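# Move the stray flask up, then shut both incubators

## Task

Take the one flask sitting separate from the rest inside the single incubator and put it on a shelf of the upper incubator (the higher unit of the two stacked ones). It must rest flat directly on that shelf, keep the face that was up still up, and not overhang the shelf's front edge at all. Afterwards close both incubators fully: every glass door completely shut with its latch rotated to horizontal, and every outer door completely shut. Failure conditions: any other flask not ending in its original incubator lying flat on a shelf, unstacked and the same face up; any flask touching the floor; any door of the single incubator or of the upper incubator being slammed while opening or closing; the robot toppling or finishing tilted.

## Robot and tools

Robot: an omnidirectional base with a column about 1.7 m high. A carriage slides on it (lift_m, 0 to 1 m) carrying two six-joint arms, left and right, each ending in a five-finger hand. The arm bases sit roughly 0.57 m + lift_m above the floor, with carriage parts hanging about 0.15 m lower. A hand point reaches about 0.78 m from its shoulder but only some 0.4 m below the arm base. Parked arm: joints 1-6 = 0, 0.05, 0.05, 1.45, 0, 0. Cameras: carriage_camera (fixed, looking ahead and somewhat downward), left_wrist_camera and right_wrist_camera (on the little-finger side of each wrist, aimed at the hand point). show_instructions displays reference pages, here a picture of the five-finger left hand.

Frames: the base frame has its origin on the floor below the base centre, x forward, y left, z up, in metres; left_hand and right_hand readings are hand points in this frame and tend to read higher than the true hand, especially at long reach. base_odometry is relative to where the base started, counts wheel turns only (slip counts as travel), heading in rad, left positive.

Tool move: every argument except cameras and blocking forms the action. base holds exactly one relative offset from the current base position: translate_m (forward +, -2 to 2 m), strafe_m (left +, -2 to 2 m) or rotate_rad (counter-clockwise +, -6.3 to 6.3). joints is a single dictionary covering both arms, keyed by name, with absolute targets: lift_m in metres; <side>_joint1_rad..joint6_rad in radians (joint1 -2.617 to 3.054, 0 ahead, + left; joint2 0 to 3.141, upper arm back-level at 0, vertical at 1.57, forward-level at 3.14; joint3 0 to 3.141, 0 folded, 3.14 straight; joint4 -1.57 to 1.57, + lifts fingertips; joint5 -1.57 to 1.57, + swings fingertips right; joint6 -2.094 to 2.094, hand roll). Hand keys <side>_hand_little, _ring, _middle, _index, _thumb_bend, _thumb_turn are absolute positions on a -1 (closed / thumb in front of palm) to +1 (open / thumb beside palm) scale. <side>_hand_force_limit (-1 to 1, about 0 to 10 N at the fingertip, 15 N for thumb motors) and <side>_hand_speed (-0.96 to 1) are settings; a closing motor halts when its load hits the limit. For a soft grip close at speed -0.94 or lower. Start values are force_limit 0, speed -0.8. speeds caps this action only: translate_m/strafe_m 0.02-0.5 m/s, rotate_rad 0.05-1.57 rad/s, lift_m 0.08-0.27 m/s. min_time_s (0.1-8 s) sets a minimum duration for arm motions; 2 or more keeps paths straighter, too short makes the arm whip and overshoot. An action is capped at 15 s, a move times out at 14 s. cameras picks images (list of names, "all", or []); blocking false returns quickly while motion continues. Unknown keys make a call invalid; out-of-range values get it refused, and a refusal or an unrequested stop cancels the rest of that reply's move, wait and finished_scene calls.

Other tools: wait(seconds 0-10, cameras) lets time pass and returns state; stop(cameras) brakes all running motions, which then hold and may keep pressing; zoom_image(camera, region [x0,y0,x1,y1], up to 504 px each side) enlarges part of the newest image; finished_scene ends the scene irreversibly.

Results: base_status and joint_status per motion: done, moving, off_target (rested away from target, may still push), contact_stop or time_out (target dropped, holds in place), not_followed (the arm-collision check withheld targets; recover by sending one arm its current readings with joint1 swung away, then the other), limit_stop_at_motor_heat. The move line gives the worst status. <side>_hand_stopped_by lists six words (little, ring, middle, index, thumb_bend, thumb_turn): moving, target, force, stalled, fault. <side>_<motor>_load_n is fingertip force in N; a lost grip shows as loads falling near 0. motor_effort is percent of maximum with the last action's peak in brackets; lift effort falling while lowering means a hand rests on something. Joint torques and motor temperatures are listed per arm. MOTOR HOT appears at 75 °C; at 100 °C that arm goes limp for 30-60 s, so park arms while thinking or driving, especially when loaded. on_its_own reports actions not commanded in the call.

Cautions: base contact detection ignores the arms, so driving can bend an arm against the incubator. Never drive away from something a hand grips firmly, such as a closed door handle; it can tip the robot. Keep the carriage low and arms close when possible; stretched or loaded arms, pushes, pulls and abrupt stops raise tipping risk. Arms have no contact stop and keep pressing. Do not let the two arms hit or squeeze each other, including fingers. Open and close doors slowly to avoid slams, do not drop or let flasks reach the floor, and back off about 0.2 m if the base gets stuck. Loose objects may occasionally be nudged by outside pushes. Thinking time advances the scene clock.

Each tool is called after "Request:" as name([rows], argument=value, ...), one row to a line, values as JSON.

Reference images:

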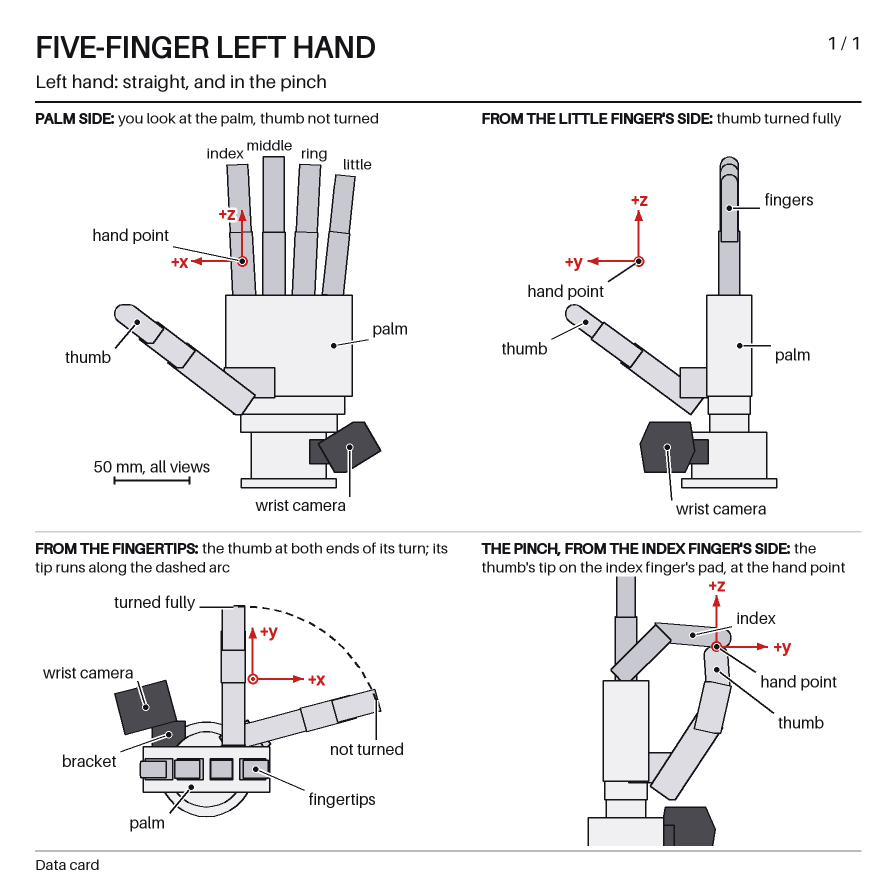

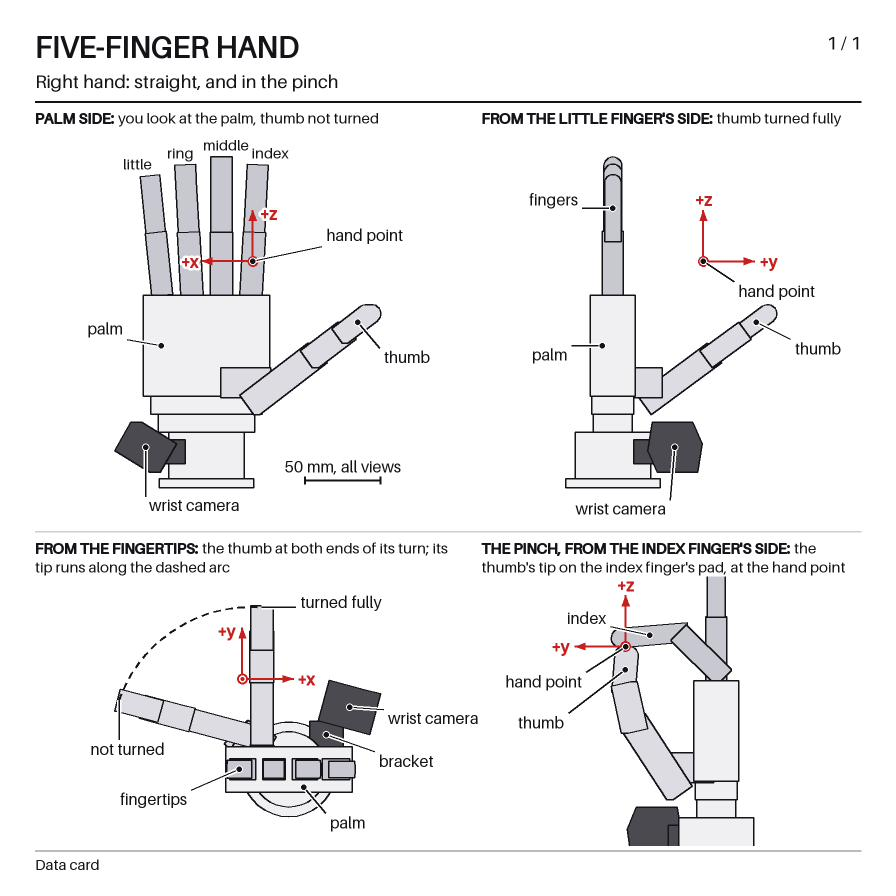

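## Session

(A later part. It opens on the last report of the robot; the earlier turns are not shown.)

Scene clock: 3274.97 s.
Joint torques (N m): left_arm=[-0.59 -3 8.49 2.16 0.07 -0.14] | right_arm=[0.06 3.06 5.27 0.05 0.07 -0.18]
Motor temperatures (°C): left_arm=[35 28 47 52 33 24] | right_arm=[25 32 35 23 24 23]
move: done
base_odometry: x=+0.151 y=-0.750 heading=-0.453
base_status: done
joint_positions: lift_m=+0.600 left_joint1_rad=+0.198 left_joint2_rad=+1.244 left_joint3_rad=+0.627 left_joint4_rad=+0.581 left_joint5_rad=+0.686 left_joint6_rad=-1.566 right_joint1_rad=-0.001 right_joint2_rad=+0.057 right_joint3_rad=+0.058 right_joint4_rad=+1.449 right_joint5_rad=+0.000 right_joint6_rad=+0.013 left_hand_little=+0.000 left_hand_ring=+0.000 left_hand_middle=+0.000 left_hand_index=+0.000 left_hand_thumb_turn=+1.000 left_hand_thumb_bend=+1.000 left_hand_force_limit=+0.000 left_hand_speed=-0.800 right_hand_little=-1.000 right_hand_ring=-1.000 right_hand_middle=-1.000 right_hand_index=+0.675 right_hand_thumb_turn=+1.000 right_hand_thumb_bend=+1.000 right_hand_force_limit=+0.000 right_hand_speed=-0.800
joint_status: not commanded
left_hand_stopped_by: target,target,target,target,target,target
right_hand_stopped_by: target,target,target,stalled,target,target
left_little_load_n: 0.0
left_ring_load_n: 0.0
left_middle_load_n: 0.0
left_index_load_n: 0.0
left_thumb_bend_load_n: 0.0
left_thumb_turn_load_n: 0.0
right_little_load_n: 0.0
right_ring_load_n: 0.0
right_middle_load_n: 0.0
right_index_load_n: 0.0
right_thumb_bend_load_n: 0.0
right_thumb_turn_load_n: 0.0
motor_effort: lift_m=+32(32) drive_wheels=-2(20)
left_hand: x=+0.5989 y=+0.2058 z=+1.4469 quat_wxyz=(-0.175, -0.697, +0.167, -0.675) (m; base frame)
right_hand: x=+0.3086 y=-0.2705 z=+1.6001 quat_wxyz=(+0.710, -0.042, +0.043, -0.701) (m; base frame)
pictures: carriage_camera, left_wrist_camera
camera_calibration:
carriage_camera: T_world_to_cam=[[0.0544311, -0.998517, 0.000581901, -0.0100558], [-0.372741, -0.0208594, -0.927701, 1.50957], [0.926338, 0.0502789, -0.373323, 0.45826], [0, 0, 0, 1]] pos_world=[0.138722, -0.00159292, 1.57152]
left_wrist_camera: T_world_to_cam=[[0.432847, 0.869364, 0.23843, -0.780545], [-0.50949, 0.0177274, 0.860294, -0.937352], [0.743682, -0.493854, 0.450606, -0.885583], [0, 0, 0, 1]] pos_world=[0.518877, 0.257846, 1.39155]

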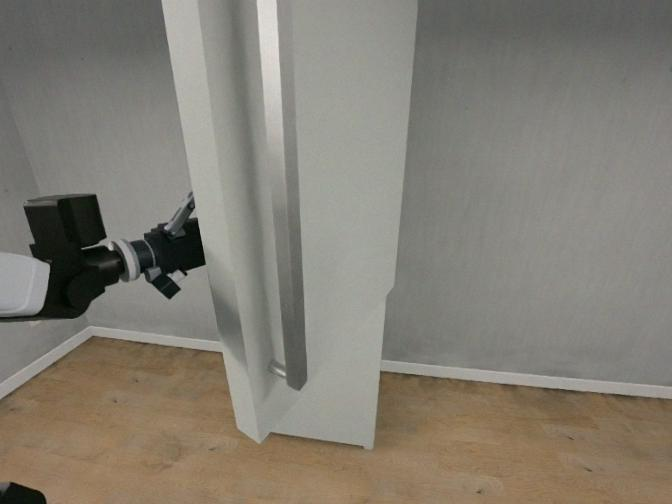

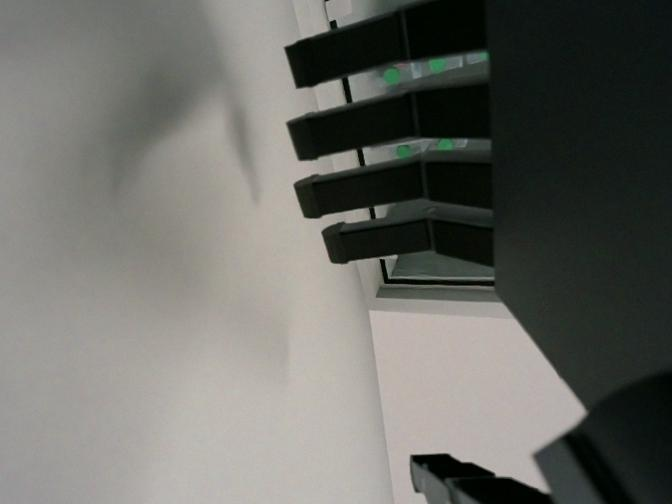

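Request:
move(base={"strafe_m": -0.08}, speeds={"strafe_m": 0.08})

Request:
move(base={"translate_m": -0.05}, speeds={"translate_m": 0.06})

Request:
move(base={"strafe_m": -0.08}, speeds={"strafe_m": 0.08}, cameras=["carriage_camera","left_wrist_camera"])

Scene clock: 3285.23 s.
Joint torques (N m): left_arm=[-0.5 -3 8.49 2.14 0.08 -0.14] | right_arm=[0.06 3.06 5.27 0.05 0.07 -0.18]
move: done
base_odometry: x=+0.116 y=-0.821 heading=-0.453
base_status: done
joint_positions: lift_m=+0.600 left_joint1_rad=+0.197 left_joint2_rad=+1.244 left_joint3_rad=+0.627 left_joint4_rad=+0.583 left_joint5_rad=+0.686 left_joint6_rad=-1.566 right_joint1_rad=+0.000 right_joint2_rad=+0.057 right_joint3_rad=+0.058 right_joint4_rad=+1.449 right_joint5_rad=+0.000 right_joint6_rad=+0.013 left_hand_little=+0.000 left_hand_ring=+0.000 left_hand_middle=+0.000 left_hand_index=+0.000 left_hand_thumb_turn=+1.000 left_hand_thumb_bend=+1.000 left_hand_force_limit=+0.000 left_hand_speed=-0.800 right_hand_little=-1.000 right_hand_ring=-1.000 right_hand_middle=-1.000 right_hand_index=+0.675 right_hand_thumb_turn=+1.000 right_hand_thumb_bend=+1.000 right_hand_force_limit=+0.000 right_hand_speed=-0.800
joint_status: not commanded
left_hand_stopped_by: target,target,target,target,target,target
right_hand_stopped_by: target,target,target,stalled,target,target
left_little_load_n: 0.0
left_ring_load_n: 0.0
left_middle_load_n: 0.0
left_index_load_n: 0.0
left_thumb_bend_load_n: 0.0
left_thumb_turn_load_n: 0.0
right_little_load_n: 0.0
right_ring_load_n: -0.5
right_middle_load_n: 0.0
right_index_load_n: 0.0
right_thumb_bend_load_n: 0.0
right_thumb_turn_load_n: 0.0
motor_effort: lift_m=+32(32) drive_wheels=+1(9)
left_hand: x=+0.5987 y=+0.2053 z=+1.4471 quat_wxyz=(-0.175, -0.696, +0.168, -0.676) (m; base frame)
right_hand: x=+0.3085 y=-0.2703 z=+1.6001 quat_wxyz=(+0.710, -0.043, +0.043, -0.701) (m; base frame)
pictures: none

Scene clock: 3286.60 s.
Joint torques (N m): left_arm=[-0.51 -3.06 8.51 2.14 0.2 -0.14] | right_arm=[0.05 3.06 5.26 0.04 0.07 -0.18]
move: done
base_odometry: x=+0.071 y=-0.800 heading=-0.453
base_status: done
joint_positions: lift_m=+0.600 left_joint1_rad=+0.197 left_joint2_rad=+1.245 left_joint3_rad=+0.627 left_joint4_rad=+0.584 left_joint5_rad=+0.676 left_joint6_rad=-1.566 right_joint1_rad=+0.000 right_joint2_rad=+0.057 right_joint3_rad=+0.058 right_joint4_rad=+1.449 right_joint5_rad=+0.000 right_joint6_rad=+0.013 left_hand_little=+0.000 left_hand_ring=+0.000 left_hand_middle=+0.000 left_hand_index=+0.000 left_hand_thumb_turn=+1.000 left_hand_thumb_bend=+1.000 left_hand_force_limit=+0.000 left_hand_speed=-0.800 right_hand_little=-1.000 right_hand_ring=-1.000 right_hand_middle=-1.000 right_hand_index=+0.675 right_hand_thumb_turn=+1.000 right_hand_thumb_bend=+1.000 right_hand_force_limit=+0.000 right_hand_speed=-0.800
joint_status: not commanded
left_hand_stopped_by: target,target,target,target,target,target
right_hand_stopped_by: target,target,target,stalled,target,target
left_little_load_n: 0.0
left_ring_load_n: 0.0
left_middle_load_n: 0.0
left_index_load_n: 0.0
left_thumb_bend_load_n: 0.0
left_thumb_turn_load_n: 0.0
right_little_load_n: 0.0
right_ring_load_n: 0.0
right_middle_load_n: 0.0
right_index_load_n: -0.5
right_thumb_bend_load_n: 0.0
right_thumb_turn_load_n: 0.0
motor_effort: lift_m=+32(32) drive_wheels=-2(8)
left_hand: x=+0.6002 y=+0.2068 z=+1.4472 quat_wxyz=(-0.171, -0.697, +0.165, -0.677) (m; base frame)
right_hand: x=+0.3084 y=-0.2703 z=+1.6001 quat_wxyz=(+0.710, -0.042, +0.043, -0.701) (m; base frame)
pictures: none

Scene clock: 3288.33 s.
Joint torques (N m): left_arm=[-0.42 -3.06 8.51 2.13 0.03 -0.14] | right_arm=[0.03 3.04 5.26 0.04 0.07 -0.18]
move: done
base_odometry: x=+0.036 y=-0.872 heading=-0.453
base_status: done
joint_positions: lift_m=+0.600 left_joint1_rad=+0.197 left_joint2_rad=+1.245 left_joint3_rad=+0.627 left_joint4_rad=+0.584 left_joint5_rad=+0.686 left_joint6_rad=-1.566 right_joint1_rad=+0.000 right_joint2_rad=+0.057 right_joint3_rad=+0.058 right_joint4_rad=+1.449 right_joint5_rad=+0.000 right_joint6_rad=+0.013 left_hand_little=+0.000 left_hand_ring=+0.000 left_hand_middle=+0.000 left_hand_index=+0.000 left_hand_thumb_turn=+1.000 left_hand_thumb_bend=+1.000 left_hand_force_limit=+0.000 left_hand_speed=-0.800 right_hand_little=-1.000 right_hand_ring=-1.000 right_hand_middle=-1.000 right_hand_index=+0.675 right_hand_thumb_turn=+1.000 right_hand_thumb_bend=+1.000 right_hand_force_limit=+0.000 right_hand_speed=-0.800
joint_status: not commanded
left_hand_stopped_by: target,target,target,target,target,target
right_hand_stopped_by: target,target,target,stalled,target,target
left_little_load_n: 0.0
left_ring_load_n: 0.0
left_middle_load_n: 0.0
left_index_load_n: 0.0
left_thumb_bend_load_n: -0.5
left_thumb_turn_load_n: -0.5
right_little_load_n: 0.5
right_ring_load_n: 0.0
right_middle_load_n: 0.0
right_index_load_n: 0.0
right_thumb_bend_load_n: 0.0
right_thumb_turn_load_n: 0.0
motor_effort: lift_m=+32(32) drive_wheels=+1(9)
left_hand: x=+0.5987 y=+0.2053 z=+1.4473 quat_wxyz=(-0.175, -0.696, +0.168, -0.676) (m; base frame)
right_hand: x=+0.3084 y=-0.2703 z=+1.6001 quat_wxyz=(+0.711, -0.042, +0.043, -0.701) (m; base frame)
pictures: carriage_camera, left_wrist_camera
camera_calibration:
carriage_camera: T_world_to_cam=[[0.0544311, -0.998517, 0.000581901, -0.0100558], [-0.372741, -0.0208594, -0.927701, 1.50957], [0.926338, 0.0502789, -0.373323, 0.45826], [0, 0, 0, 1]] pos_world=[0.138722, -0.00159292, 1.57152]
left_wrist_camera: T_world_to_cam=[[0.433447, 0.86862, 0.24005, -0.782683], [-0.511752, 0.0179914, 0.858945, -0.93457], [0.741777, -0.495153, 0.452316, -0.887044], [0, 0, 0, 1]] pos_world=[0.518972, 0.257446, 1.39185]

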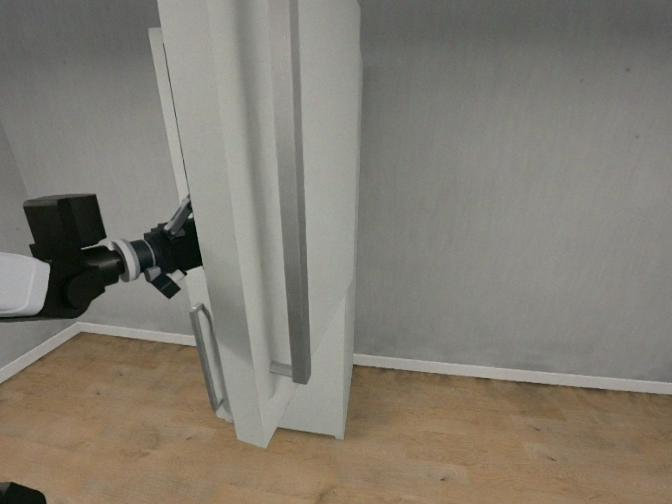

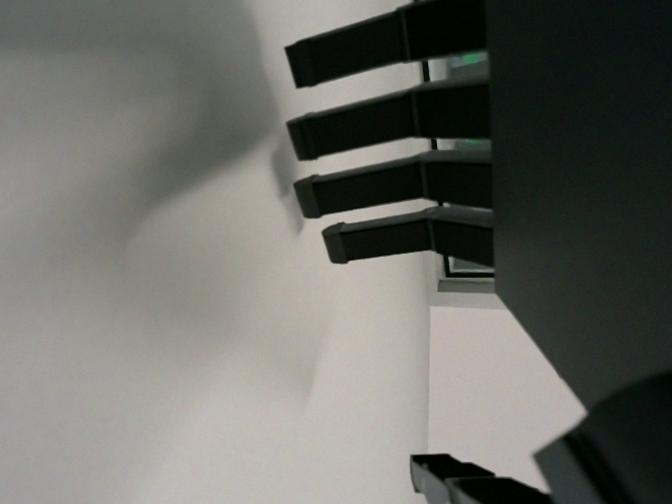

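Request:
move(base={"strafe_m": -0.05}, speeds={"strafe_m": 0.06})

Request:
move(base={"strafe_m": 0.7}, joints={"lift_m": 0.75})

Request:
move(joints={"left_joint1_rad": 0, "left_joint2_rad": 0.05, "left_joint3_rad": 0.05, "left_joint4_rad": 1.45, "left_joint5_rad": 0, "left_joint6_rad": 0, "left_hand_index": -1, "left_hand_middle": -1, "left_hand_ring": -1, "left_hand_little": -1}, cameras=["carriage_camera"])

Scene clock: 3315.10 s.
Joint torques (N m): left_arm=[-0.54 -3.04 8.51 2.13 0.07 -0.14] | right_arm=[0.02 3.06 5.26 0.04 0.09 -0.18]
Motor temperatures (°C): left_arm=[27 29 46 45 32 24] | right_arm=[25 32 35 23 24 23]
move: done
base_odometry: x=+0.014 y=-0.916 heading=-0.453
base_status: done
joint_positions: lift_m=+0.600 left_joint1_rad=+0.198 left_joint2_rad=+1.245 left_joint3_rad=+0.627 left_joint4_rad=+0.585 left_joint5_rad=+0.686 left_joint6_rad=-1.566 right_joint1_rad=+0.000 right_joint2_rad=+0.057 right_joint3_rad=+0.058 right_joint4_rad=+1.449 right_joint5_rad=+0.000 right_joint6_rad=+0.013 left_hand_little=+0.000 left_hand_ring=+0.000 left_hand_middle=+0.000 left_hand_index=+0.000 left_hand_thumb_turn=+1.000 left_hand_thumb_bend=+1.000 left_hand_force_limit=+0.000 left_hand_speed=-0.800 right_hand_little=-1.000 right_hand_ring=-1.000 right_hand_middle=-1.000 right_hand_index=+0.675 right_hand_thumb_turn=+1.000 right_hand_thumb_bend=+1.000 right_hand_force_limit=+0.000 right_hand_speed=-0.800
joint_status: not commanded
left_hand_stopped_by: target,target,target,target,target,target
right_hand_stopped_by: target,target,target,stalled,target,target
left_little_load_n: 0.0
left_ring_load_n: 0.0
left_middle_load_n: 0.0
left_index_load_n: 0.0
left_thumb_bend_load_n: 0.0
left_thumb_turn_load_n: 0.0
right_little_load_n: 0.0
right_ring_load_n: 0.0
right_middle_load_n: 0.0
right_index_load_n: 0.0
right_thumb_bend_load_n: 0.0
right_thumb_turn_load_n: 0.0
motor_effort: lift_m=+32(32) drive_wheels=-3(12)
left_hand: x=+0.5989 y=+0.2057 z=+1.4474 quat_wxyz=(-0.174, -0.696, +0.168, -0.676) (m; base frame)
right_hand: x=+0.3084 y=-0.2704 z=+1.6001 quat_wxyz=(+0.711, -0.042, +0.043, -0.701) (m; base frame)
pictures: none

Scene clock: 3318.73 s.
Joint torques (N m): left_arm=[-0.49 -3.23 7.61 1.99 0.01 -0.13] | right_arm=[0.09 3.06 5.35 0.05 0.07 -0.18]
move: done
base_odometry: x=+0.320 y=-0.287 heading=-0.453
base_status: done
joint_positions: lift_m=+0.750 left_joint1_rad=+0.197 left_joint2_rad=+1.247 left_joint3_rad=+0.639 left_joint4_rad=+0.597 left_joint5_rad=+0.689 left_joint6_rad=-1.566 right_joint1_rad=-0.001 right_joint2_rad=+0.057 right_joint3_rad=+0.058 right_joint4_rad=+1.449 right_joint5_rad=+0.000 right_joint6_rad=+0.013 left_hand_little=+0.000 left_hand_ring=+0.000 left_hand_middle=+0.000 left_hand_index=+0.000 left_hand_thumb_turn=+1.000 left_hand_thumb_bend=+1.000 left_hand_force_limit=+0.000 left_hand_speed=-0.800 right_hand_little=-1.000 right_hand_ring=-1.000 right_hand_middle=-1.000 right_hand_index=+0.675 right_hand_thumb_turn=+1.000 right_hand_thumb_bend=+1.000 right_hand_force_limit=+0.000 right_hand_speed=-0.800
joint_status: all done
left_hand_stopped_by: target,target,target,target,target,target
right_hand_stopped_by: target,target,target,stalled,target,target
left_little_load_n: 0.0
left_ring_load_n: 0.0
left_middle_load_n: 0.0
left_index_load_n: 0.0
left_thumb_bend_load_n: 0.0
left_thumb_turn_load_n: 0.0
right_little_load_n: 0.0
right_ring_load_n: 0.0
right_middle_load_n: 0.0
right_index_load_n: 0.0
right_thumb_bend_load_n: 0.0
right_thumb_turn_load_n: -0.5
motor_effort: lift_m=+32(39) drive_wheels=-3(16)
left_hand: x=+0.5991 y=+0.2051 z=+1.6036 quat_wxyz=(-0.172, -0.689, +0.172, -0.683) (m; base frame)
right_hand: x=+0.3087 y=-0.2705 z=+1.7499 quat_wxyz=(+0.710, -0.042, +0.043, -0.701) (m; base frame)
pictures: none

Scene clock: 3321.03 s.
Joint torques (N m): left_arm=[-0.73 2.8 4.26 0.15 -0.2 0.02] | right_arm=[0.09 3.06 5.34 0.05 0.08 -0.18]
move: done
base_odometry: x=+0.320 y=-0.287 heading=-0.453
base_status: not commanded
joint_positions: lift_m=+0.750 left_joint1_rad=+0.005 left_joint2_rad=+0.056 left_joint3_rad=+0.059 left_joint4_rad=+1.436 left_joint5_rad=+0.009 left_joint6_rad=-0.009 right_joint1_rad=-0.001 right_joint2_rad=+0.057 right_joint3_rad=+0.058 right_joint4_rad=+1.449 right_joint5_rad=+0.000 right_joint6_rad=+0.013 left_hand_little=-1.000 left_hand_ring=-1.000 left_hand_middle=-1.000 left_hand_index=-1.000 left_hand_thumb_turn=+1.000 left_hand_thumb_bend=+1.000 left_hand_force_limit=+0.000 left_hand_speed=-0.800 right_hand_little=-1.000 right_hand_ring=-1.000 right_hand_middle=-1.000 right_hand_index=+0.675 right_hand_thumb_turn=+1.000 right_hand_thumb_bend=+1.000 right_hand_force_limit=+0.000 right_hand_speed=-0.800
joint_status: all done
left_hand_stopped_by: target,target,target,target,target,target
right_hand_stopped_by: target,target,target,stalled,target,target
left_little_load_n: 0.0
left_ring_load_n: 0.0
left_middle_load_n: 0.0
left_index_load_n: 0.0
left_thumb_bend_load_n: 0.0
left_thumb_turn_load_n: -0.5
right_little_load_n: 0.0
right_ring_load_n: 0.0
right_middle_load_n: 0.0
right_index_load_n: 0.0
right_thumb_bend_load_n: 0.0
right_thumb_turn_load_n: 0.0
motor_effort: lift_m=+32(32) drive_wheels=+2(4)
left_hand: x=+0.3115 y=+0.2695 z=+1.7489 quat_wxyz=(+0.704, -0.044, +0.049, -0.707) (m; base frame)
right_hand: x=+0.3087 y=-0.2705 z=+1.7499 quat_wxyz=(+0.710, -0.042, +0.043, -0.701) (m; base frame)
pictures: carriage_camera
camera_calibration:
carriage_camera: T_world_to_cam=[[0.0544311, -0.998517, 0.000581901, -0.0101431], [-0.372741, -0.0208594, -0.927701, 1.64873], [0.926338, 0.0502789, -0.373323, 0.514258], [0, 0, 0, 1]] pos_world=[0.138722, -0.00159292, 1.72152]

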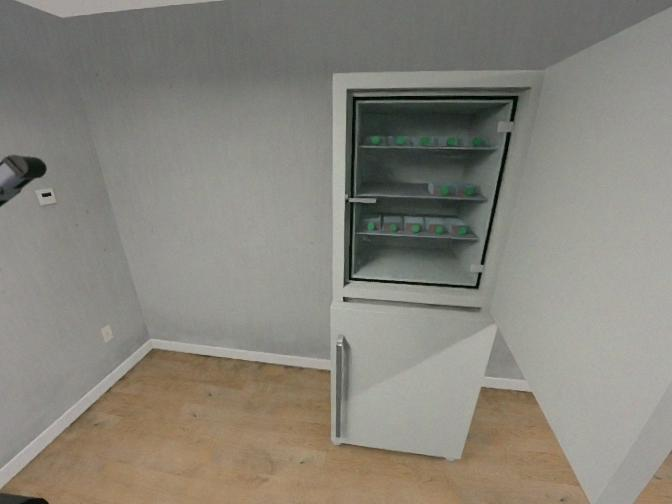

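Request:
move(base={"strafe_m": 0.25}, speeds={"strafe_m": 0.25})

Request:
move(base={"translate_m": 0.33}, speeds={"translate_m": 0.25}, joints={"right_hand_index": -1.0}, cameras=["carriage_camera"])

Request:
zoom_image(camera="carriage_camera", region=[300, 60, 620, 300])

Scene clock: 3396.53 s.
Joint torques (N m): left_arm=[-0.58 2.78 4.25 0.13 -0.14 0.01] | right_arm=[0.14 3.06 5.34 0.04 0.07 -0.18]
Motor temperatures (°C): left_arm=[24 28 40 35 30 24] | right_arm=[25 31 34 22 24 23]
move: done
base_odometry: x=+0.430 y=-0.062 heading=-0.453
base_status: done
joint_positions: lift_m=+0.750 left_joint1_rad=+0.004 left_joint2_rad=+0.056 left_joint3_rad=+0.059 left_joint4_rad=+1.438 left_joint5_rad=+0.004 left_joint6_rad=-0.008 right_joint1_rad=-0.001 right_joint2_rad=+0.057 right_joint3_rad=+0.058 right_joint4_rad=+1.449 right_joint5_rad=-0.001 right_joint6_rad=+0.013 left_hand_little=-1.000 left_hand_ring=-1.000 left_hand_middle=-1.000 left_hand_index=-1.000 left_hand_thumb_turn=+1.000 left_hand_thumb_bend=+1.000 left_hand_force_limit=+0.000 left_hand_speed=-0.800 right_hand_little=-1.000 right_hand_ring=-1.000 right_hand_middle=-1.000 right_hand_index=+0.675 right_hand_thumb_turn=+1.000 right_hand_thumb_bend=+1.000 right_hand_force_limit=+0.000 right_hand_speed=-0.800
joint_status: not commanded
left_hand_stopped_by: target,target,target,target,target,target
right_hand_stopped_by: target,target,target,stalled,target,target
left_little_load_n: 0.0
left_ring_load_n: 0.0
left_middle_load_n: 0.0
left_index_load_n: 0.0
left_thumb_bend_load_n: 0.0
left_thumb_turn_load_n: 0.0
right_little_load_n: 0.0
right_ring_load_n: 0.0
right_middle_load_n: 0.0
right_index_load_n: 0.0
right_thumb_bend_load_n: 0.0
right_thumb_turn_load_n: 0.0
motor_effort: lift_m=+32(32) drive_wheels=+2(12)
left_hand: x=+0.3111 y=+0.2703 z=+1.7492 quat_wxyz=(+0.704, -0.045, +0.047, -0.707) (m; base frame)
right_hand: x=+0.3087 y=-0.2703 z=+1.7499 quat_wxyz=(+0.710, -0.043, +0.043, -0.701) (m; base frame)
pictures: none

Scene clock: 3400.03 s.
Joint torques (N m): left_arm=[-0.59 2.8 4.22 0.05 -0.14 0.01] | right_arm=[0.12 3.06 5.33 0.03 0.08 -0.18]
move: done
base_odometry: x=+0.726 y=-0.206 heading=-0.453
base_status: done
joint_positions: lift_m=+0.750 left_joint1_rad=+0.004 left_joint2_rad=+0.056 left_joint3_rad=+0.059 left_joint4_rad=+1.445 left_joint5_rad=+0.004 left_joint6_rad=-0.008 right_joint1_rad=-0.001 right_joint2_rad=+0.057 right_joint3_rad=+0.058 right_joint4_rad=+1.450 right_joint5_rad=-0.001 right_joint6_rad=+0.013 left_hand_little=-1.000 left_hand_ring=-1.000 left_hand_middle=-1.000 left_hand_index=-1.000 left_hand_thumb_turn=+1.000 left_hand_thumb_bend=+1.000 left_hand_force_limit=+0.000 left_hand_speed=-0.800 right_hand_little=-1.000 right_hand_ring=-1.000 right_hand_middle=-1.000 right_hand_index=-1.000 right_hand_thumb_turn=+1.000 right_hand_thumb_bend=+1.000 right_hand_force_limit=+0.000 right_hand_speed=-0.800
joint_status: all done
left_hand_stopped_by: target,target,target,target,target,target
right_hand_stopped_by: target,target,target,target,target,target
left_little_load_n: 0.0
left_ring_load_n: 0.0
left_middle_load_n: 0.0
left_index_load_n: 0.0
left_thumb_bend_load_n: 0.0
left_thumb_turn_load_n: 0.0
right_little_load_n: 0.0
right_ring_load_n: 0.0
right_middle_load_n: 0.0
right_index_load_n: 0.0
right_thumb_bend_load_n: 0.0
right_thumb_turn_load_n: 0.0
motor_effort: lift_m=+32(32) drive_wheels=-4(13)
left_hand: x=+0.3092 y=+0.2703 z=+1.7499 quat_wxyz=(+0.704, -0.042, +0.044, -0.707) (m; base frame)
right_hand: x=+0.3084 y=-0.2703 z=+1.7500 quat_wxyz=(+0.710, -0.042, +0.042, -0.701) (m; base frame)
pictures: carriage_camera
camera_calibration:
carriage_camera: T_world_to_cam=[[0.0544311, -0.998517, 0.000581901, -0.0101431], [-0.372741, -0.0208594, -0.927701, 1.64873], [0.926338, 0.0502789, -0.373323, 0.514258], [0, 0, 0, 1]] pos_world=[0.138722, -0.00159292, 1.72152]

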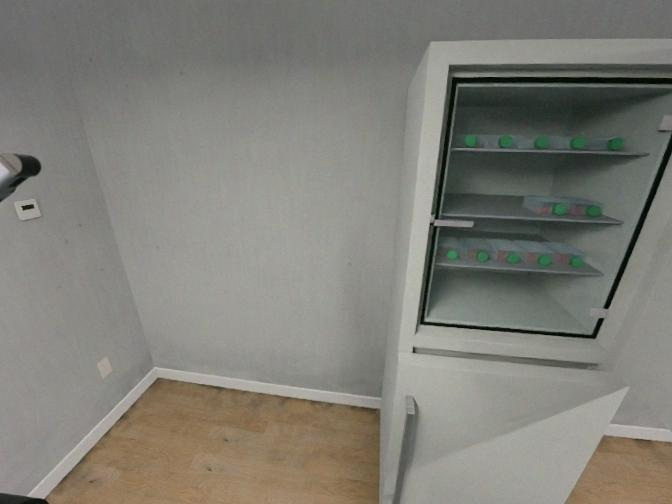

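Scaled by 1.575.

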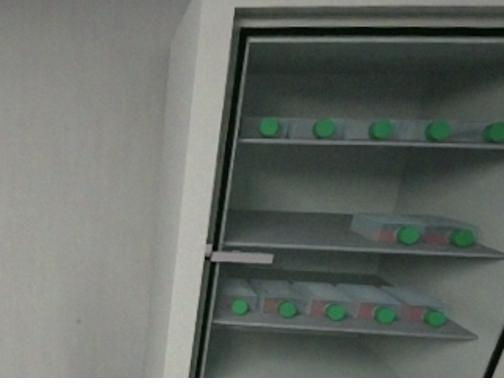

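Request:
move(base={"strafe_m": -0.10}, speeds={"strafe_m": 0.2})

Request:
move(joints={"lift_m": 0.76, "right_joint1_rad": 0.262, "right_joint2_rad": 1.986, "right_joint3_rad": 0.736, "right_joint4_rad": 1.25, "right_joint5_rad": 0.262, "right_joint6_rad": 0, "right_hand_little": 1, "right_hand_thumb_turn": 1}, min_time_s=3, cameras=["carriage_camera","right_wrist_camera"])

Scene clock: 3432.50 s.
Joint torques (N m): left_arm=[-0.57 2.78 4.22 0.05 -0.12 0] | right_arm=[0.05 3.08 5.34 0.04 0.07 -0.18]
move: done
base_odometry: x=+0.683 y=-0.296 heading=-0.452
base_status: done
joint_positions: lift_m=+0.750 left_joint1_rad=+0.003 left_joint2_rad=+0.056 left_joint3_rad=+0.059 left_joint4_rad=+1.445 left_joint5_rad=+0.003 left_joint6_rad=-0.008 right_joint1_rad=+0.000 right_joint2_rad=+0.057 right_joint3_rad=+0.058 right_joint4_rad=+1.450 right_joint5_rad=+0.000 right_joint6_rad=+0.013 left_hand_little=-1.000 left_hand_ring=-1.000 left_hand_middle=-1.000 left_hand_index=-1.000 left_hand_thumb_turn=+1.000 left_hand_thumb_bend=+1.000 left_hand_force_limit=+0.000 left_hand_speed=-0.800 right_hand_little=-1.000 right_hand_ring=-1.000 right_hand_middle=-1.000 right_hand_index=-1.000 right_hand_thumb_turn=+1.000 right_hand_thumb_bend=+1.000 right_hand_force_limit=+0.000 right_hand_speed=-0.800
joint_status: not commanded
left_hand_stopped_by: target,target,target,target,target,target
right_hand_stopped_by: target,target,target,target,target,target
left_little_load_n: 0.0
left_ring_load_n: 0.0
left_middle_load_n: 0.0
left_index_load_n: 0.0
left_thumb_bend_load_n: 0.0
left_thumb_turn_load_n: 0.0
right_little_load_n: 0.0
right_ring_load_n: 0.0
right_middle_load_n: -0.5
right_index_load_n: 0.0
right_thumb_bend_load_n: 0.0
right_thumb_turn_load_n: 0.0
motor_effort: lift_m=+32(32) drive_wheels=+2(12)
left_hand: x=+0.3092 y=+0.2705 z=+1.7499 quat_wxyz=(+0.704, -0.043, +0.044, -0.707) (m; base frame)
right_hand: x=+0.3084 y=-0.2704 z=+1.7500 quat_wxyz=(+0.710, -0.042, +0.043, -0.701) (m; base frame)
pictures: none

Scene clock: 3436.60 s.
Joint torques (N m): left_arm=[-0.55 2.99 4.55 0.05 -0.12 0.01] | right_arm=[0.54 -7.47 7.17 1.81 0.15 -0.18]
move: done
base_odometry: x=+0.683 y=-0.296 heading=-0.452
base_status: not commanded
joint_positions: lift_m=+0.760 left_joint1_rad=+0.003 left_joint2_rad=+0.054 left_joint3_rad=+0.055 left_joint4_rad=+1.445 left_joint5_rad=+0.003 left_joint6_rad=-0.008 right_joint1_rad=+0.257 right_joint2_rad=+1.967 right_joint3_rad=+0.716 right_joint4_rad=+1.271 right_joint5_rad=+0.254 right_joint6_rad=+0.013 left_hand_little=-1.000 left_hand_ring=-1.000 left_hand_middle=-1.000 left_hand_index=-1.000 left_hand_thumb_turn=+1.000 left_hand_thumb_bend=+1.000 left_hand_force_limit=+0.000 left_hand_speed=-0.800 right_hand_little=+1.000 right_hand_ring=-1.000 right_hand_middle=-1.000 right_hand_index=-1.000 right_hand_thumb_turn=+1.000 right_hand_thumb_bend=+1.000 right_hand_force_limit=+0.000 right_hand_speed=-0.800
joint_status: all done
left_hand_stopped_by: target,target,target,target,target,target
right_hand_stopped_by: target,target,target,target,target,target
left_little_load_n: 0.0
left_ring_load_n: 0.0
left_middle_load_n: 0.0
left_index_load_n: 0.0
left_thumb_bend_load_n: -0.5
left_thumb_turn_load_n: 0.0
right_little_load_n: 0.0
right_ring_load_n: 0.0
right_middle_load_n: 0.0
right_index_load_n: 0.0
right_thumb_bend_load_n: 0.0
right_thumb_turn_load_n: 0.0
motor_effort: lift_m=+32(39) drive_wheels=+1(3)
left_hand: x=+0.3096 y=+0.2705 z=+1.7589 quat_wxyz=(+0.704, -0.043, +0.045, -0.707) (m; base frame)
right_hand: x=+0.7298 y=-0.1856 z=+1.4010 quat_wxyz=(+0.510, -0.492, +0.499, -0.499) (m; base frame)
pictures: carriage_camera, right_wrist_camera
camera_calibration:
carriage_camera: T_world_to_cam=[[0.0544311, -0.998517, 0.000581901, -0.0101489], [-0.372741, -0.0208594, -0.927701, 1.658], [0.926338, 0.0502789, -0.373323, 0.517992], [0, 0, 0, 1]] pos_world=[0.138722, -0.00159292, 1.73152]
right_wrist_camera: T_world_to_cam=[[-0.0038787, -0.282182, -0.959353, 1.28984], [-0.462116, 0.851283, -0.248526, 0.850065], [0.886811, 0.442369, -0.133703, -0.25881], [0, 0, 0, 1]] pos_world=[0.627347, -0.245189, 1.41407]

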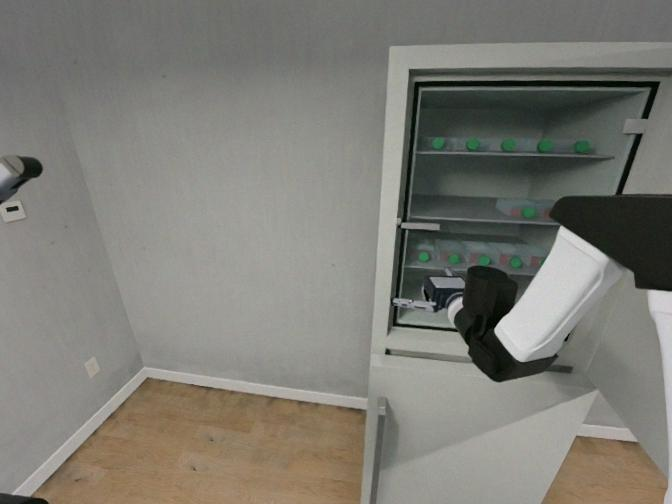

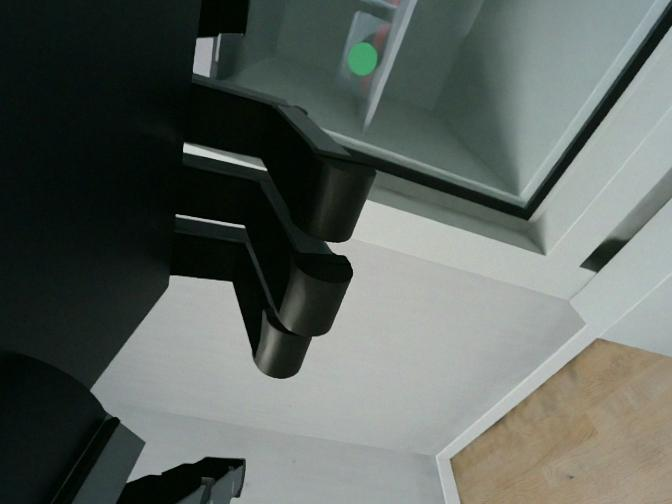

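Request:
move(base={"strafe_m": 0.012}, speeds={"strafe_m": 0.1})

Request:
move(base={"translate_m": 0.10}, speeds={"translate_m": 0.1}, cameras=["carriage_camera","right_wrist_camera"])

Request:
zoom_image(camera="carriage_camera", region=[380, 150, 620, 400])

Scene clock: 3458.83 s.
Joint torques (N m): left_arm=[-0.51 2.97 4.55 0.03 -0.11 0.01] | right_arm=[0.1 -7.47 7.17 1.81 0.13 -0.17]
Motor temperatures (°C): left_arm=[24 28 38 32 29 23] | right_arm=[25 33 36 27 24 23]
move: done
base_odometry: x=+0.688 y=-0.285 heading=-0.452
base_status: done
joint_positions: lift_m=+0.760 left_joint1_rad=+0.003 left_joint2_rad=+0.054 left_joint3_rad=+0.055 left_joint4_rad=+1.445 left_joint5_rad=+0.002 left_joint6_rad=-0.008 right_joint1_rad=+0.261 right_joint2_rad=+1.967 right_joint3_rad=+0.716 right_joint4_rad=+1.270 right_joint5_rad=+0.255 right_joint6_rad=+0.013 left_hand_little=-1.000 left_hand_ring=-1.000 left_hand_middle=-1.000 left_hand_index=-1.000 left_hand_thumb_turn=+1.000 left_hand_thumb_bend=+1.000 left_hand_force_limit=+0.000 left_hand_speed=-0.800 right_hand_little=+1.000 right_hand_ring=-1.000 right_hand_middle=-1.000 right_hand_index=-1.000 right_hand_thumb_turn=+1.000 right_hand_thumb_bend=+1.000 right_hand_force_limit=+0.000 right_hand_speed=-0.800
joint_status: not commanded
left_hand_stopped_by: target,target,target,target,target,target
right_hand_stopped_by: target,target,target,target,target,target
left_little_load_n: 0.0
left_ring_load_n: 0.0
left_middle_load_n: 0.0
left_index_load_n: 0.0
left_thumb_bend_load_n: 0.0
left_thumb_turn_load_n: 0.0
right_little_load_n: 0.0
right_ring_load_n: -0.5
right_middle_load_n: 0.0
right_index_load_n: 0.0
right_thumb_bend_load_n: 0.0
right_thumb_turn_load_n: -0.5
motor_effort: lift_m=+32(32) drive_wheels=+2(12)
left_hand: x=+0.3096 y=+0.2706 z=+1.7589 quat_wxyz=(+0.704, -0.043, +0.044, -0.708) (m; base frame)
right_hand: x=+0.7294 y=-0.1837 z=+1.4009 quat_wxyz=(+0.511, -0.492, +0.498, -0.498) (m; base frame)
pictures: none

Scene clock: 3460.63 s.
Joint torques (N m): left_arm=[-0.5 2.99 4.55 0.06 -0.11 0.01] | right_arm=[0.1 -7.47 7.2 1.82 0.13 -0.18]
move: done
base_odometry: x=+0.778 y=-0.329 heading=-0.453
base_status: done
joint_positions: lift_m=+0.760 left_joint1_rad=+0.003 left_joint2_rad=+0.054 left_joint3_rad=+0.055 left_joint4_rad=+1.447 left_joint5_rad=+0.002 left_joint6_rad=-0.008 right_joint1_rad=+0.261 right_joint2_rad=+1.967 right_joint3_rad=+0.716 right_joint4_rad=+1.270 right_joint5_rad=+0.255 right_joint6_rad=+0.013 left_hand_little=-1.000 left_hand_ring=-1.000 left_hand_middle=-1.000 left_hand_index=-1.000 left_hand_thumb_turn=+1.000 left_hand_thumb_bend=+1.000 left_hand_force_limit=+0.000 left_hand_speed=-0.800 right_hand_little=+1.000 right_hand_ring=-1.000 right_hand_middle=-1.000 right_hand_index=-1.000 right_hand_thumb_turn=+1.000 right_hand_thumb_bend=+1.000 right_hand_force_limit=+0.000 right_hand_speed=-0.800
joint_status: not commanded
left_hand_stopped_by: target,target,target,target,target,target
right_hand_stopped_by: target,target,target,target,target,target
left_little_load_n: 0.0
left_ring_load_n: 0.0
left_middle_load_n: 0.0
left_index_load_n: 0.0
left_thumb_bend_load_n: 0.0
left_thumb_turn_load_n: 0.0
right_little_load_n: 0.0
right_ring_load_n: 0.0
right_middle_load_n: 0.0
right_index_load_n: 0.0
right_thumb_bend_load_n: 0.0
right_thumb_turn_load_n: 0.0
motor_effort: lift_m=+32(32) drive_wheels=+4(11)
left_hand: x=+0.3090 y=+0.2706 z=+1.7591 quat_wxyz=(+0.704, -0.043, +0.044, -0.708) (m; base frame)
right_hand: x=+0.7294 y=-0.1838 z=+1.4008 quat_wxyz=(+0.511, -0.492, +0.498, -0.498) (m; base frame)
pictures: carriage_camera, right_wrist_camera
camera_calibration:
carriage_camera: T_world_to_cam=[[0.0544311, -0.998517, 0.000581901, -0.0101489], [-0.372741, -0.0208594, -0.927701, 1.658], [0.926338, 0.0502789, -0.373323, 0.517992], [0, 0, 0, 1]] pos_world=[0.138722, -0.00159292, 1.73152]
right_wrist_camera: T_world_to_cam=[[-0.00400188, -0.282383, -0.959293, 1.29013], [-0.464252, 0.850179, -0.248327, 0.849333], [0.885694, 0.44436, -0.134499, -0.256953], [0, 0, 0, 1]] pos_world=[0.627049, -0.243594, 1.41397]

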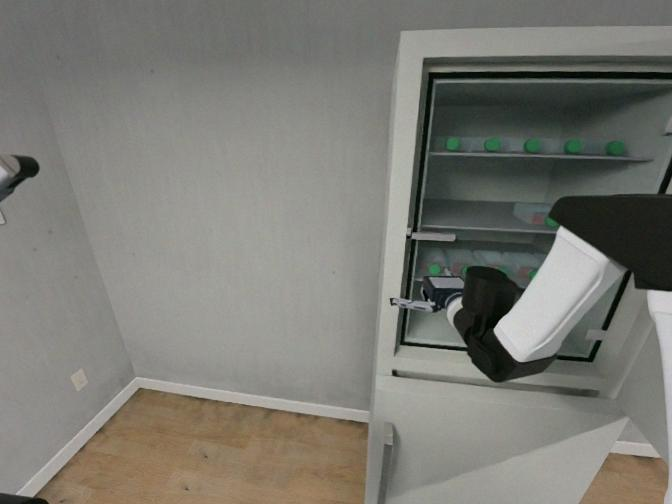

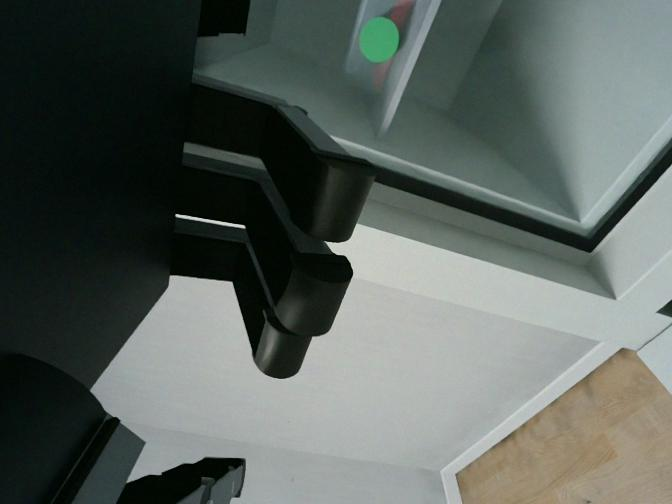

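Scaled by 2.016.

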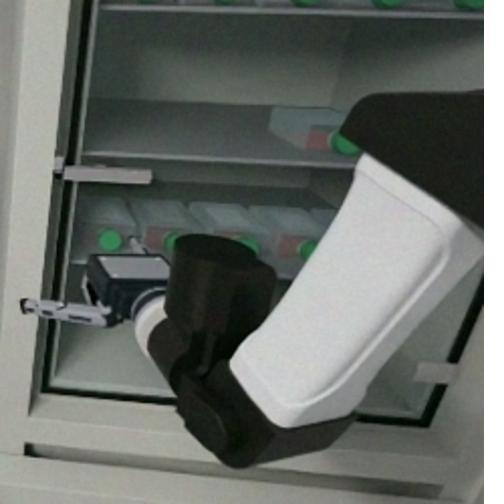

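Request:
move(base={"translate_m": 0.05}, speeds={"translate_m": 0.05}, cameras=["carriage_camera","right_wrist_camera"])

Request:
zoom_image(camera="carriage_camera", region=[400, 200, 520, 320])

Request:
zoom_image(camera="right_wrist_camera", region=[150, 0, 350, 150])

Scene clock: 3497.80 s.
Joint torques (N m): left_arm=[-0.5 2.89 4.75 0.03 -0.11 0.01] | right_arm=[0.1 -7.47 7.17 1.82 0.13 -0.18]
move: done
base_odometry: x=+0.823 y=-0.351 heading=-0.453
base_status: done
joint_positions: lift_m=+0.760 left_joint1_rad=+0.003 left_joint2_rad=+0.054 left_joint3_rad=+0.055 left_joint4_rad=+1.448 left_joint5_rad=+0.002 left_joint6_rad=-0.008 right_joint1_rad=+0.261 right_joint2_rad=+1.967 right_joint3_rad=+0.716 right_joint4_rad=+1.270 right_joint5_rad=+0.255 right_joint6_rad=+0.013 left_hand_little=-1.000 left_hand_ring=-1.000 left_hand_middle=-1.000 left_hand_index=-1.000 left_hand_thumb_turn=+1.000 left_hand_thumb_bend=+1.000 left_hand_force_limit=+0.000 left_hand_speed=-0.800 right_hand_little=+1.000 right_hand_ring=-1.000 right_hand_middle=-1.000 right_hand_index=-1.000 right_hand_thumb_turn=+1.000 right_hand_thumb_bend=+1.000 right_hand_force_limit=+0.000 right_hand_speed=-0.800
joint_status: not commanded
left_hand_stopped_by: target,target,target,target,target,target
right_hand_stopped_by: target,target,target,target,target,target
left_little_load_n: 0.0
left_ring_load_n: 0.0
left_middle_load_n: 0.0
left_index_load_n: 0.0
left_thumb_bend_load_n: 0.0
left_thumb_turn_load_n: 0.0
right_little_load_n: 0.0
right_ring_load_n: 0.0
right_middle_load_n: 0.0
right_index_load_n: 0.0
right_thumb_bend_load_n: 0.0
right_thumb_turn_load_n: 0.0
motor_effort: lift_m=+32(32) drive_wheels=-5(12)
left_hand: x=+0.3088 y=+0.2706 z=+1.7592 quat_wxyz=(+0.704, -0.042, +0.043, -0.708) (m; base frame)
right_hand: x=+0.7294 y=-0.1838 z=+1.4007 quat_wxyz=(+0.510, -0.492, +0.499, -0.498) (m; base frame)
pictures: carriage_camera, right_wrist_camera
camera_calibration:
carriage_camera: T_world_to_cam=[[0.0544311, -0.998517, 0.000581901, -0.0101489], [-0.372741, -0.0208594, -0.927701, 1.658], [0.926338, 0.0502789, -0.373323, 0.517992], [0, 0, 0, 1]] pos_world=[0.138722, -0.00159292, 1.73152]
right_wrist_camera: T_world_to_cam=[[-0.00438575, -0.282475, -0.959265, 1.29022], [-0.464339, 0.850161, -0.248225, 0.849215], [0.885647, 0.444336, -0.134893, -0.256385], [0, 0, 0, 1]] pos_world=[0.627049, -0.243594, 1.41387]

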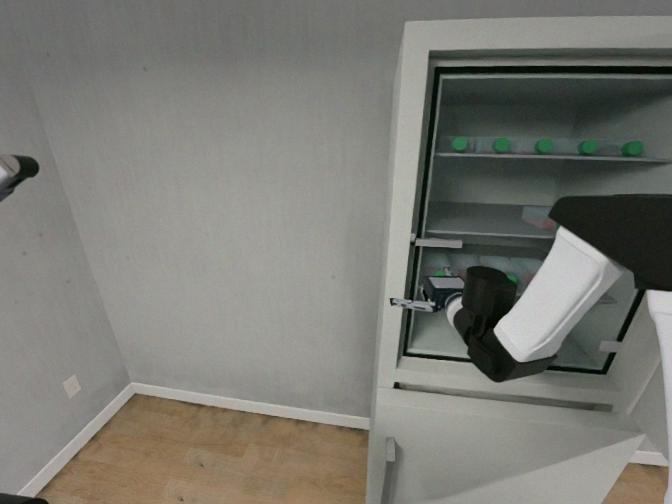

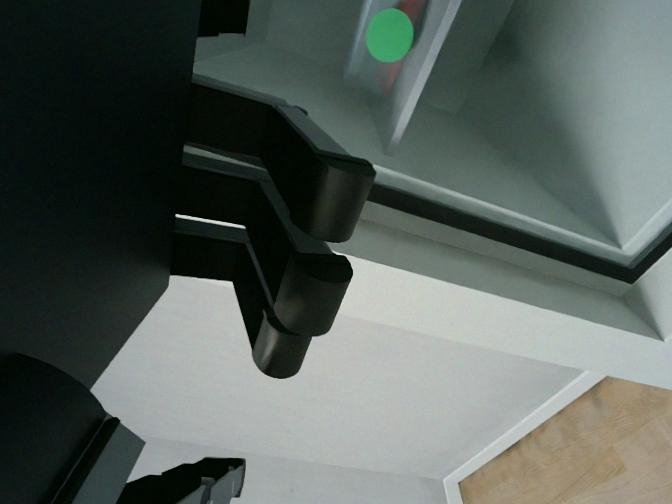

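Scaled by 4.200.

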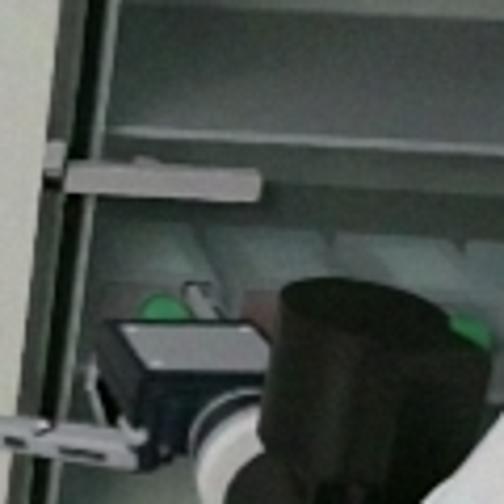

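Scaled by 2.520.

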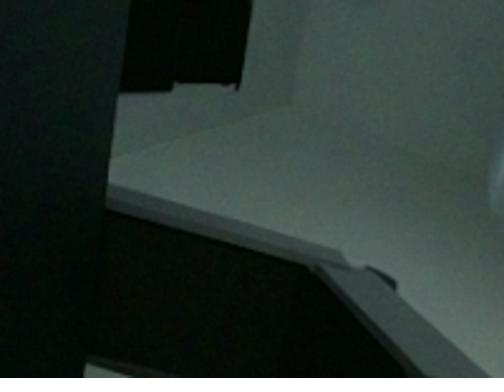

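Request:
move(base={"strafe_m": -0.022}, speeds={"strafe_m": 0.08})

Request:
move(base={"translate_m": 0.02}, speeds={"translate_m": 0.05}, cameras=["carriage_camera"])

Request:
zoom_image(camera="carriage_camera", region=[400, 200, 520, 320])

Scene clock: 3518.07 s.
Joint torques (N m): left_arm=[-0.49 2.99 4.41 0 -0.13 0] | right_arm=[0.23 -7.45 7.19 1.82 0.1 -0.18]
move: done
base_odometry: x=+0.813 y=-0.371 heading=-0.453
base_status: done
joint_positions: lift_m=+0.760 left_joint1_rad=+0.003 left_joint2_rad=+0.054 left_joint3_rad=+0.055 left_joint4_rad=+1.448 left_joint5_rad=+0.002 left_joint6_rad=-0.008 right_joint1_rad=+0.260 right_joint2_rad=+1.967 right_joint3_rad=+0.716 right_joint4_rad=+1.270 right_joint5_rad=+0.259 right_joint6_rad=+0.013 left_hand_little=-1.000 left_hand_ring=-1.000 left_hand_middle=-1.000 left_hand_index=-1.000 left_hand_thumb_turn=+1.000 left_hand_thumb_bend=+1.000 left_hand_force_limit=+0.000 left_hand_speed=-0.800 right_hand_little=+1.000 right_hand_ring=-1.000 right_hand_middle=-1.000 right_hand_index=-1.000 right_hand_thumb_turn=+1.000 right_hand_thumb_bend=+1.000 right_hand_force_limit=+0.000 right_hand_speed=-0.800
joint_status: not commanded
left_hand_stopped_by: target,target,target,target,target,target
right_hand_stopped_by: target,target,target,target,target,target
left_little_load_n: 0.0
left_ring_load_n: 0.0
left_middle_load_n: 0.0
left_index_load_n: 0.0
left_thumb_bend_load_n: 0.0
left_thumb_turn_load_n: 0.0
right_little_load_n: 0.0
right_ring_load_n: 0.0
right_middle_load_n: 0.0
right_index_load_n: 0.0
right_thumb_bend_load_n: 0.0
right_thumb_turn_load_n: 0.0
motor_effort: lift_m=+32(32) drive_wheels=-4(11)
left_hand: x=+0.3088 y=+0.2705 z=+1.7592 quat_wxyz=(+0.704, -0.042, +0.043, -0.708) (m; base frame)
right_hand: x=+0.7296 y=-0.1850 z=+1.4007 quat_wxyz=(+0.509, -0.491, +0.500, -0.500) (m; base frame)
pictures: none

Scene clock: 3519.03 s.
Joint torques (N m): left_arm=[-0.49 2.97 4.49 0.05 -0.11 0] | right_arm=[0.21 -7.47 7.17 1.82 0.09 -0.18]
move: done
base_odometry: x=+0.831 y=-0.380 heading=-0.453
base_status: done
joint_positions: lift_m=+0.760 left_joint1_rad=+0.003 left_joint2_rad=+0.054 left_joint3_rad=+0.055 left_joint4_rad=+1.447 left_joint5_rad=+0.002 left_joint6_rad=-0.008 right_joint1_rad=+0.260 right_joint2_rad=+1.967 right_joint3_rad=+0.716 right_joint4_rad=+1.269 right_joint5_rad=+0.259 right_joint6_rad=+0.013 left_hand_little=-1.000 left_hand_ring=-1.000 left_hand_middle=-1.000 left_hand_index=-1.000 left_hand_thumb_turn=+1.000 left_hand_thumb_bend=+1.000 left_hand_force_limit=+0.000 left_hand_speed=-0.800 right_hand_little=+1.000 right_hand_ring=-1.000 right_hand_middle=-1.000 right_hand_index=-1.000 right_hand_thumb_turn=+1.000 right_hand_thumb_bend=+1.000 right_hand_force_limit=+0.000 right_hand_speed=-0.800
joint_status: not commanded
left_hand_stopped_by: target,target,target,target,target,target
right_hand_stopped_by: target,target,target,target,target,target
left_little_load_n: 0.0
left_ring_load_n: 0.0
left_middle_load_n: 0.0
left_index_load_n: 0.0
left_thumb_bend_load_n: 0.0
left_thumb_turn_load_n: 0.0
right_little_load_n: 0.0
right_ring_load_n: 0.0
right_middle_load_n: 0.0
right_index_load_n: 0.0
right_thumb_bend_load_n: 0.0
right_thumb_turn_load_n: 0.0
motor_effort: lift_m=+32(32) drive_wheels=-5(13)
left_hand: x=+0.3090 y=+0.2705 z=+1.7591 quat_wxyz=(+0.704, -0.042, +0.044, -0.708) (m; base frame)
right_hand: x=+0.7296 y=-0.1851 z=+1.4006 quat_wxyz=(+0.509, -0.491, +0.500, -0.500) (m; base frame)
pictures: carriage_camera
camera_calibration:
carriage_camera: T_world_to_cam=[[0.0544311, -0.998517, 0.000581901, -0.0101489], [-0.372741, -0.0208594, -0.927701, 1.658], [0.926338, 0.0502789, -0.373323, 0.517992], [0, 0, 0, 1]] pos_world=[0.138722, -0.00159292, 1.73152]

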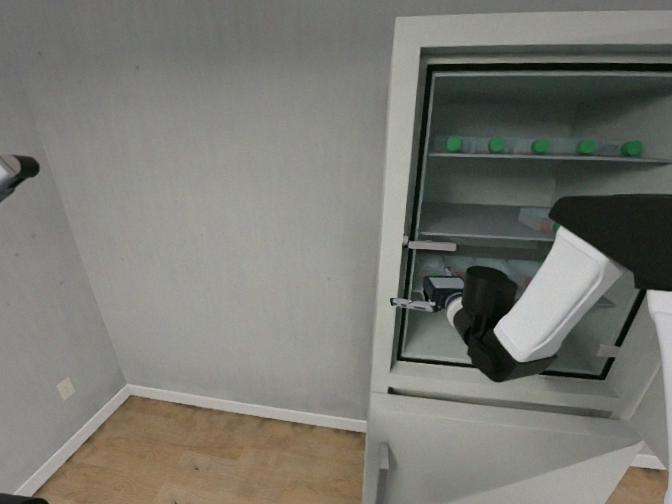

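Scaled by 4.200.

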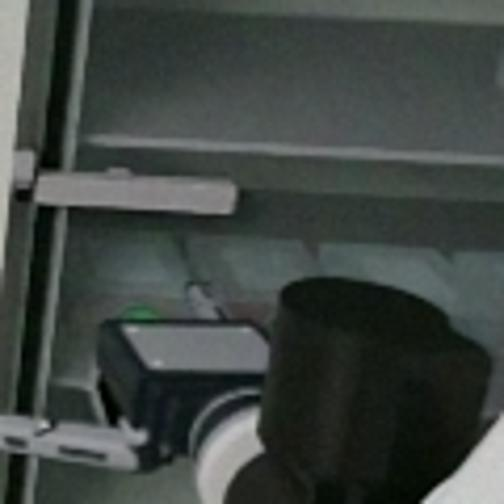

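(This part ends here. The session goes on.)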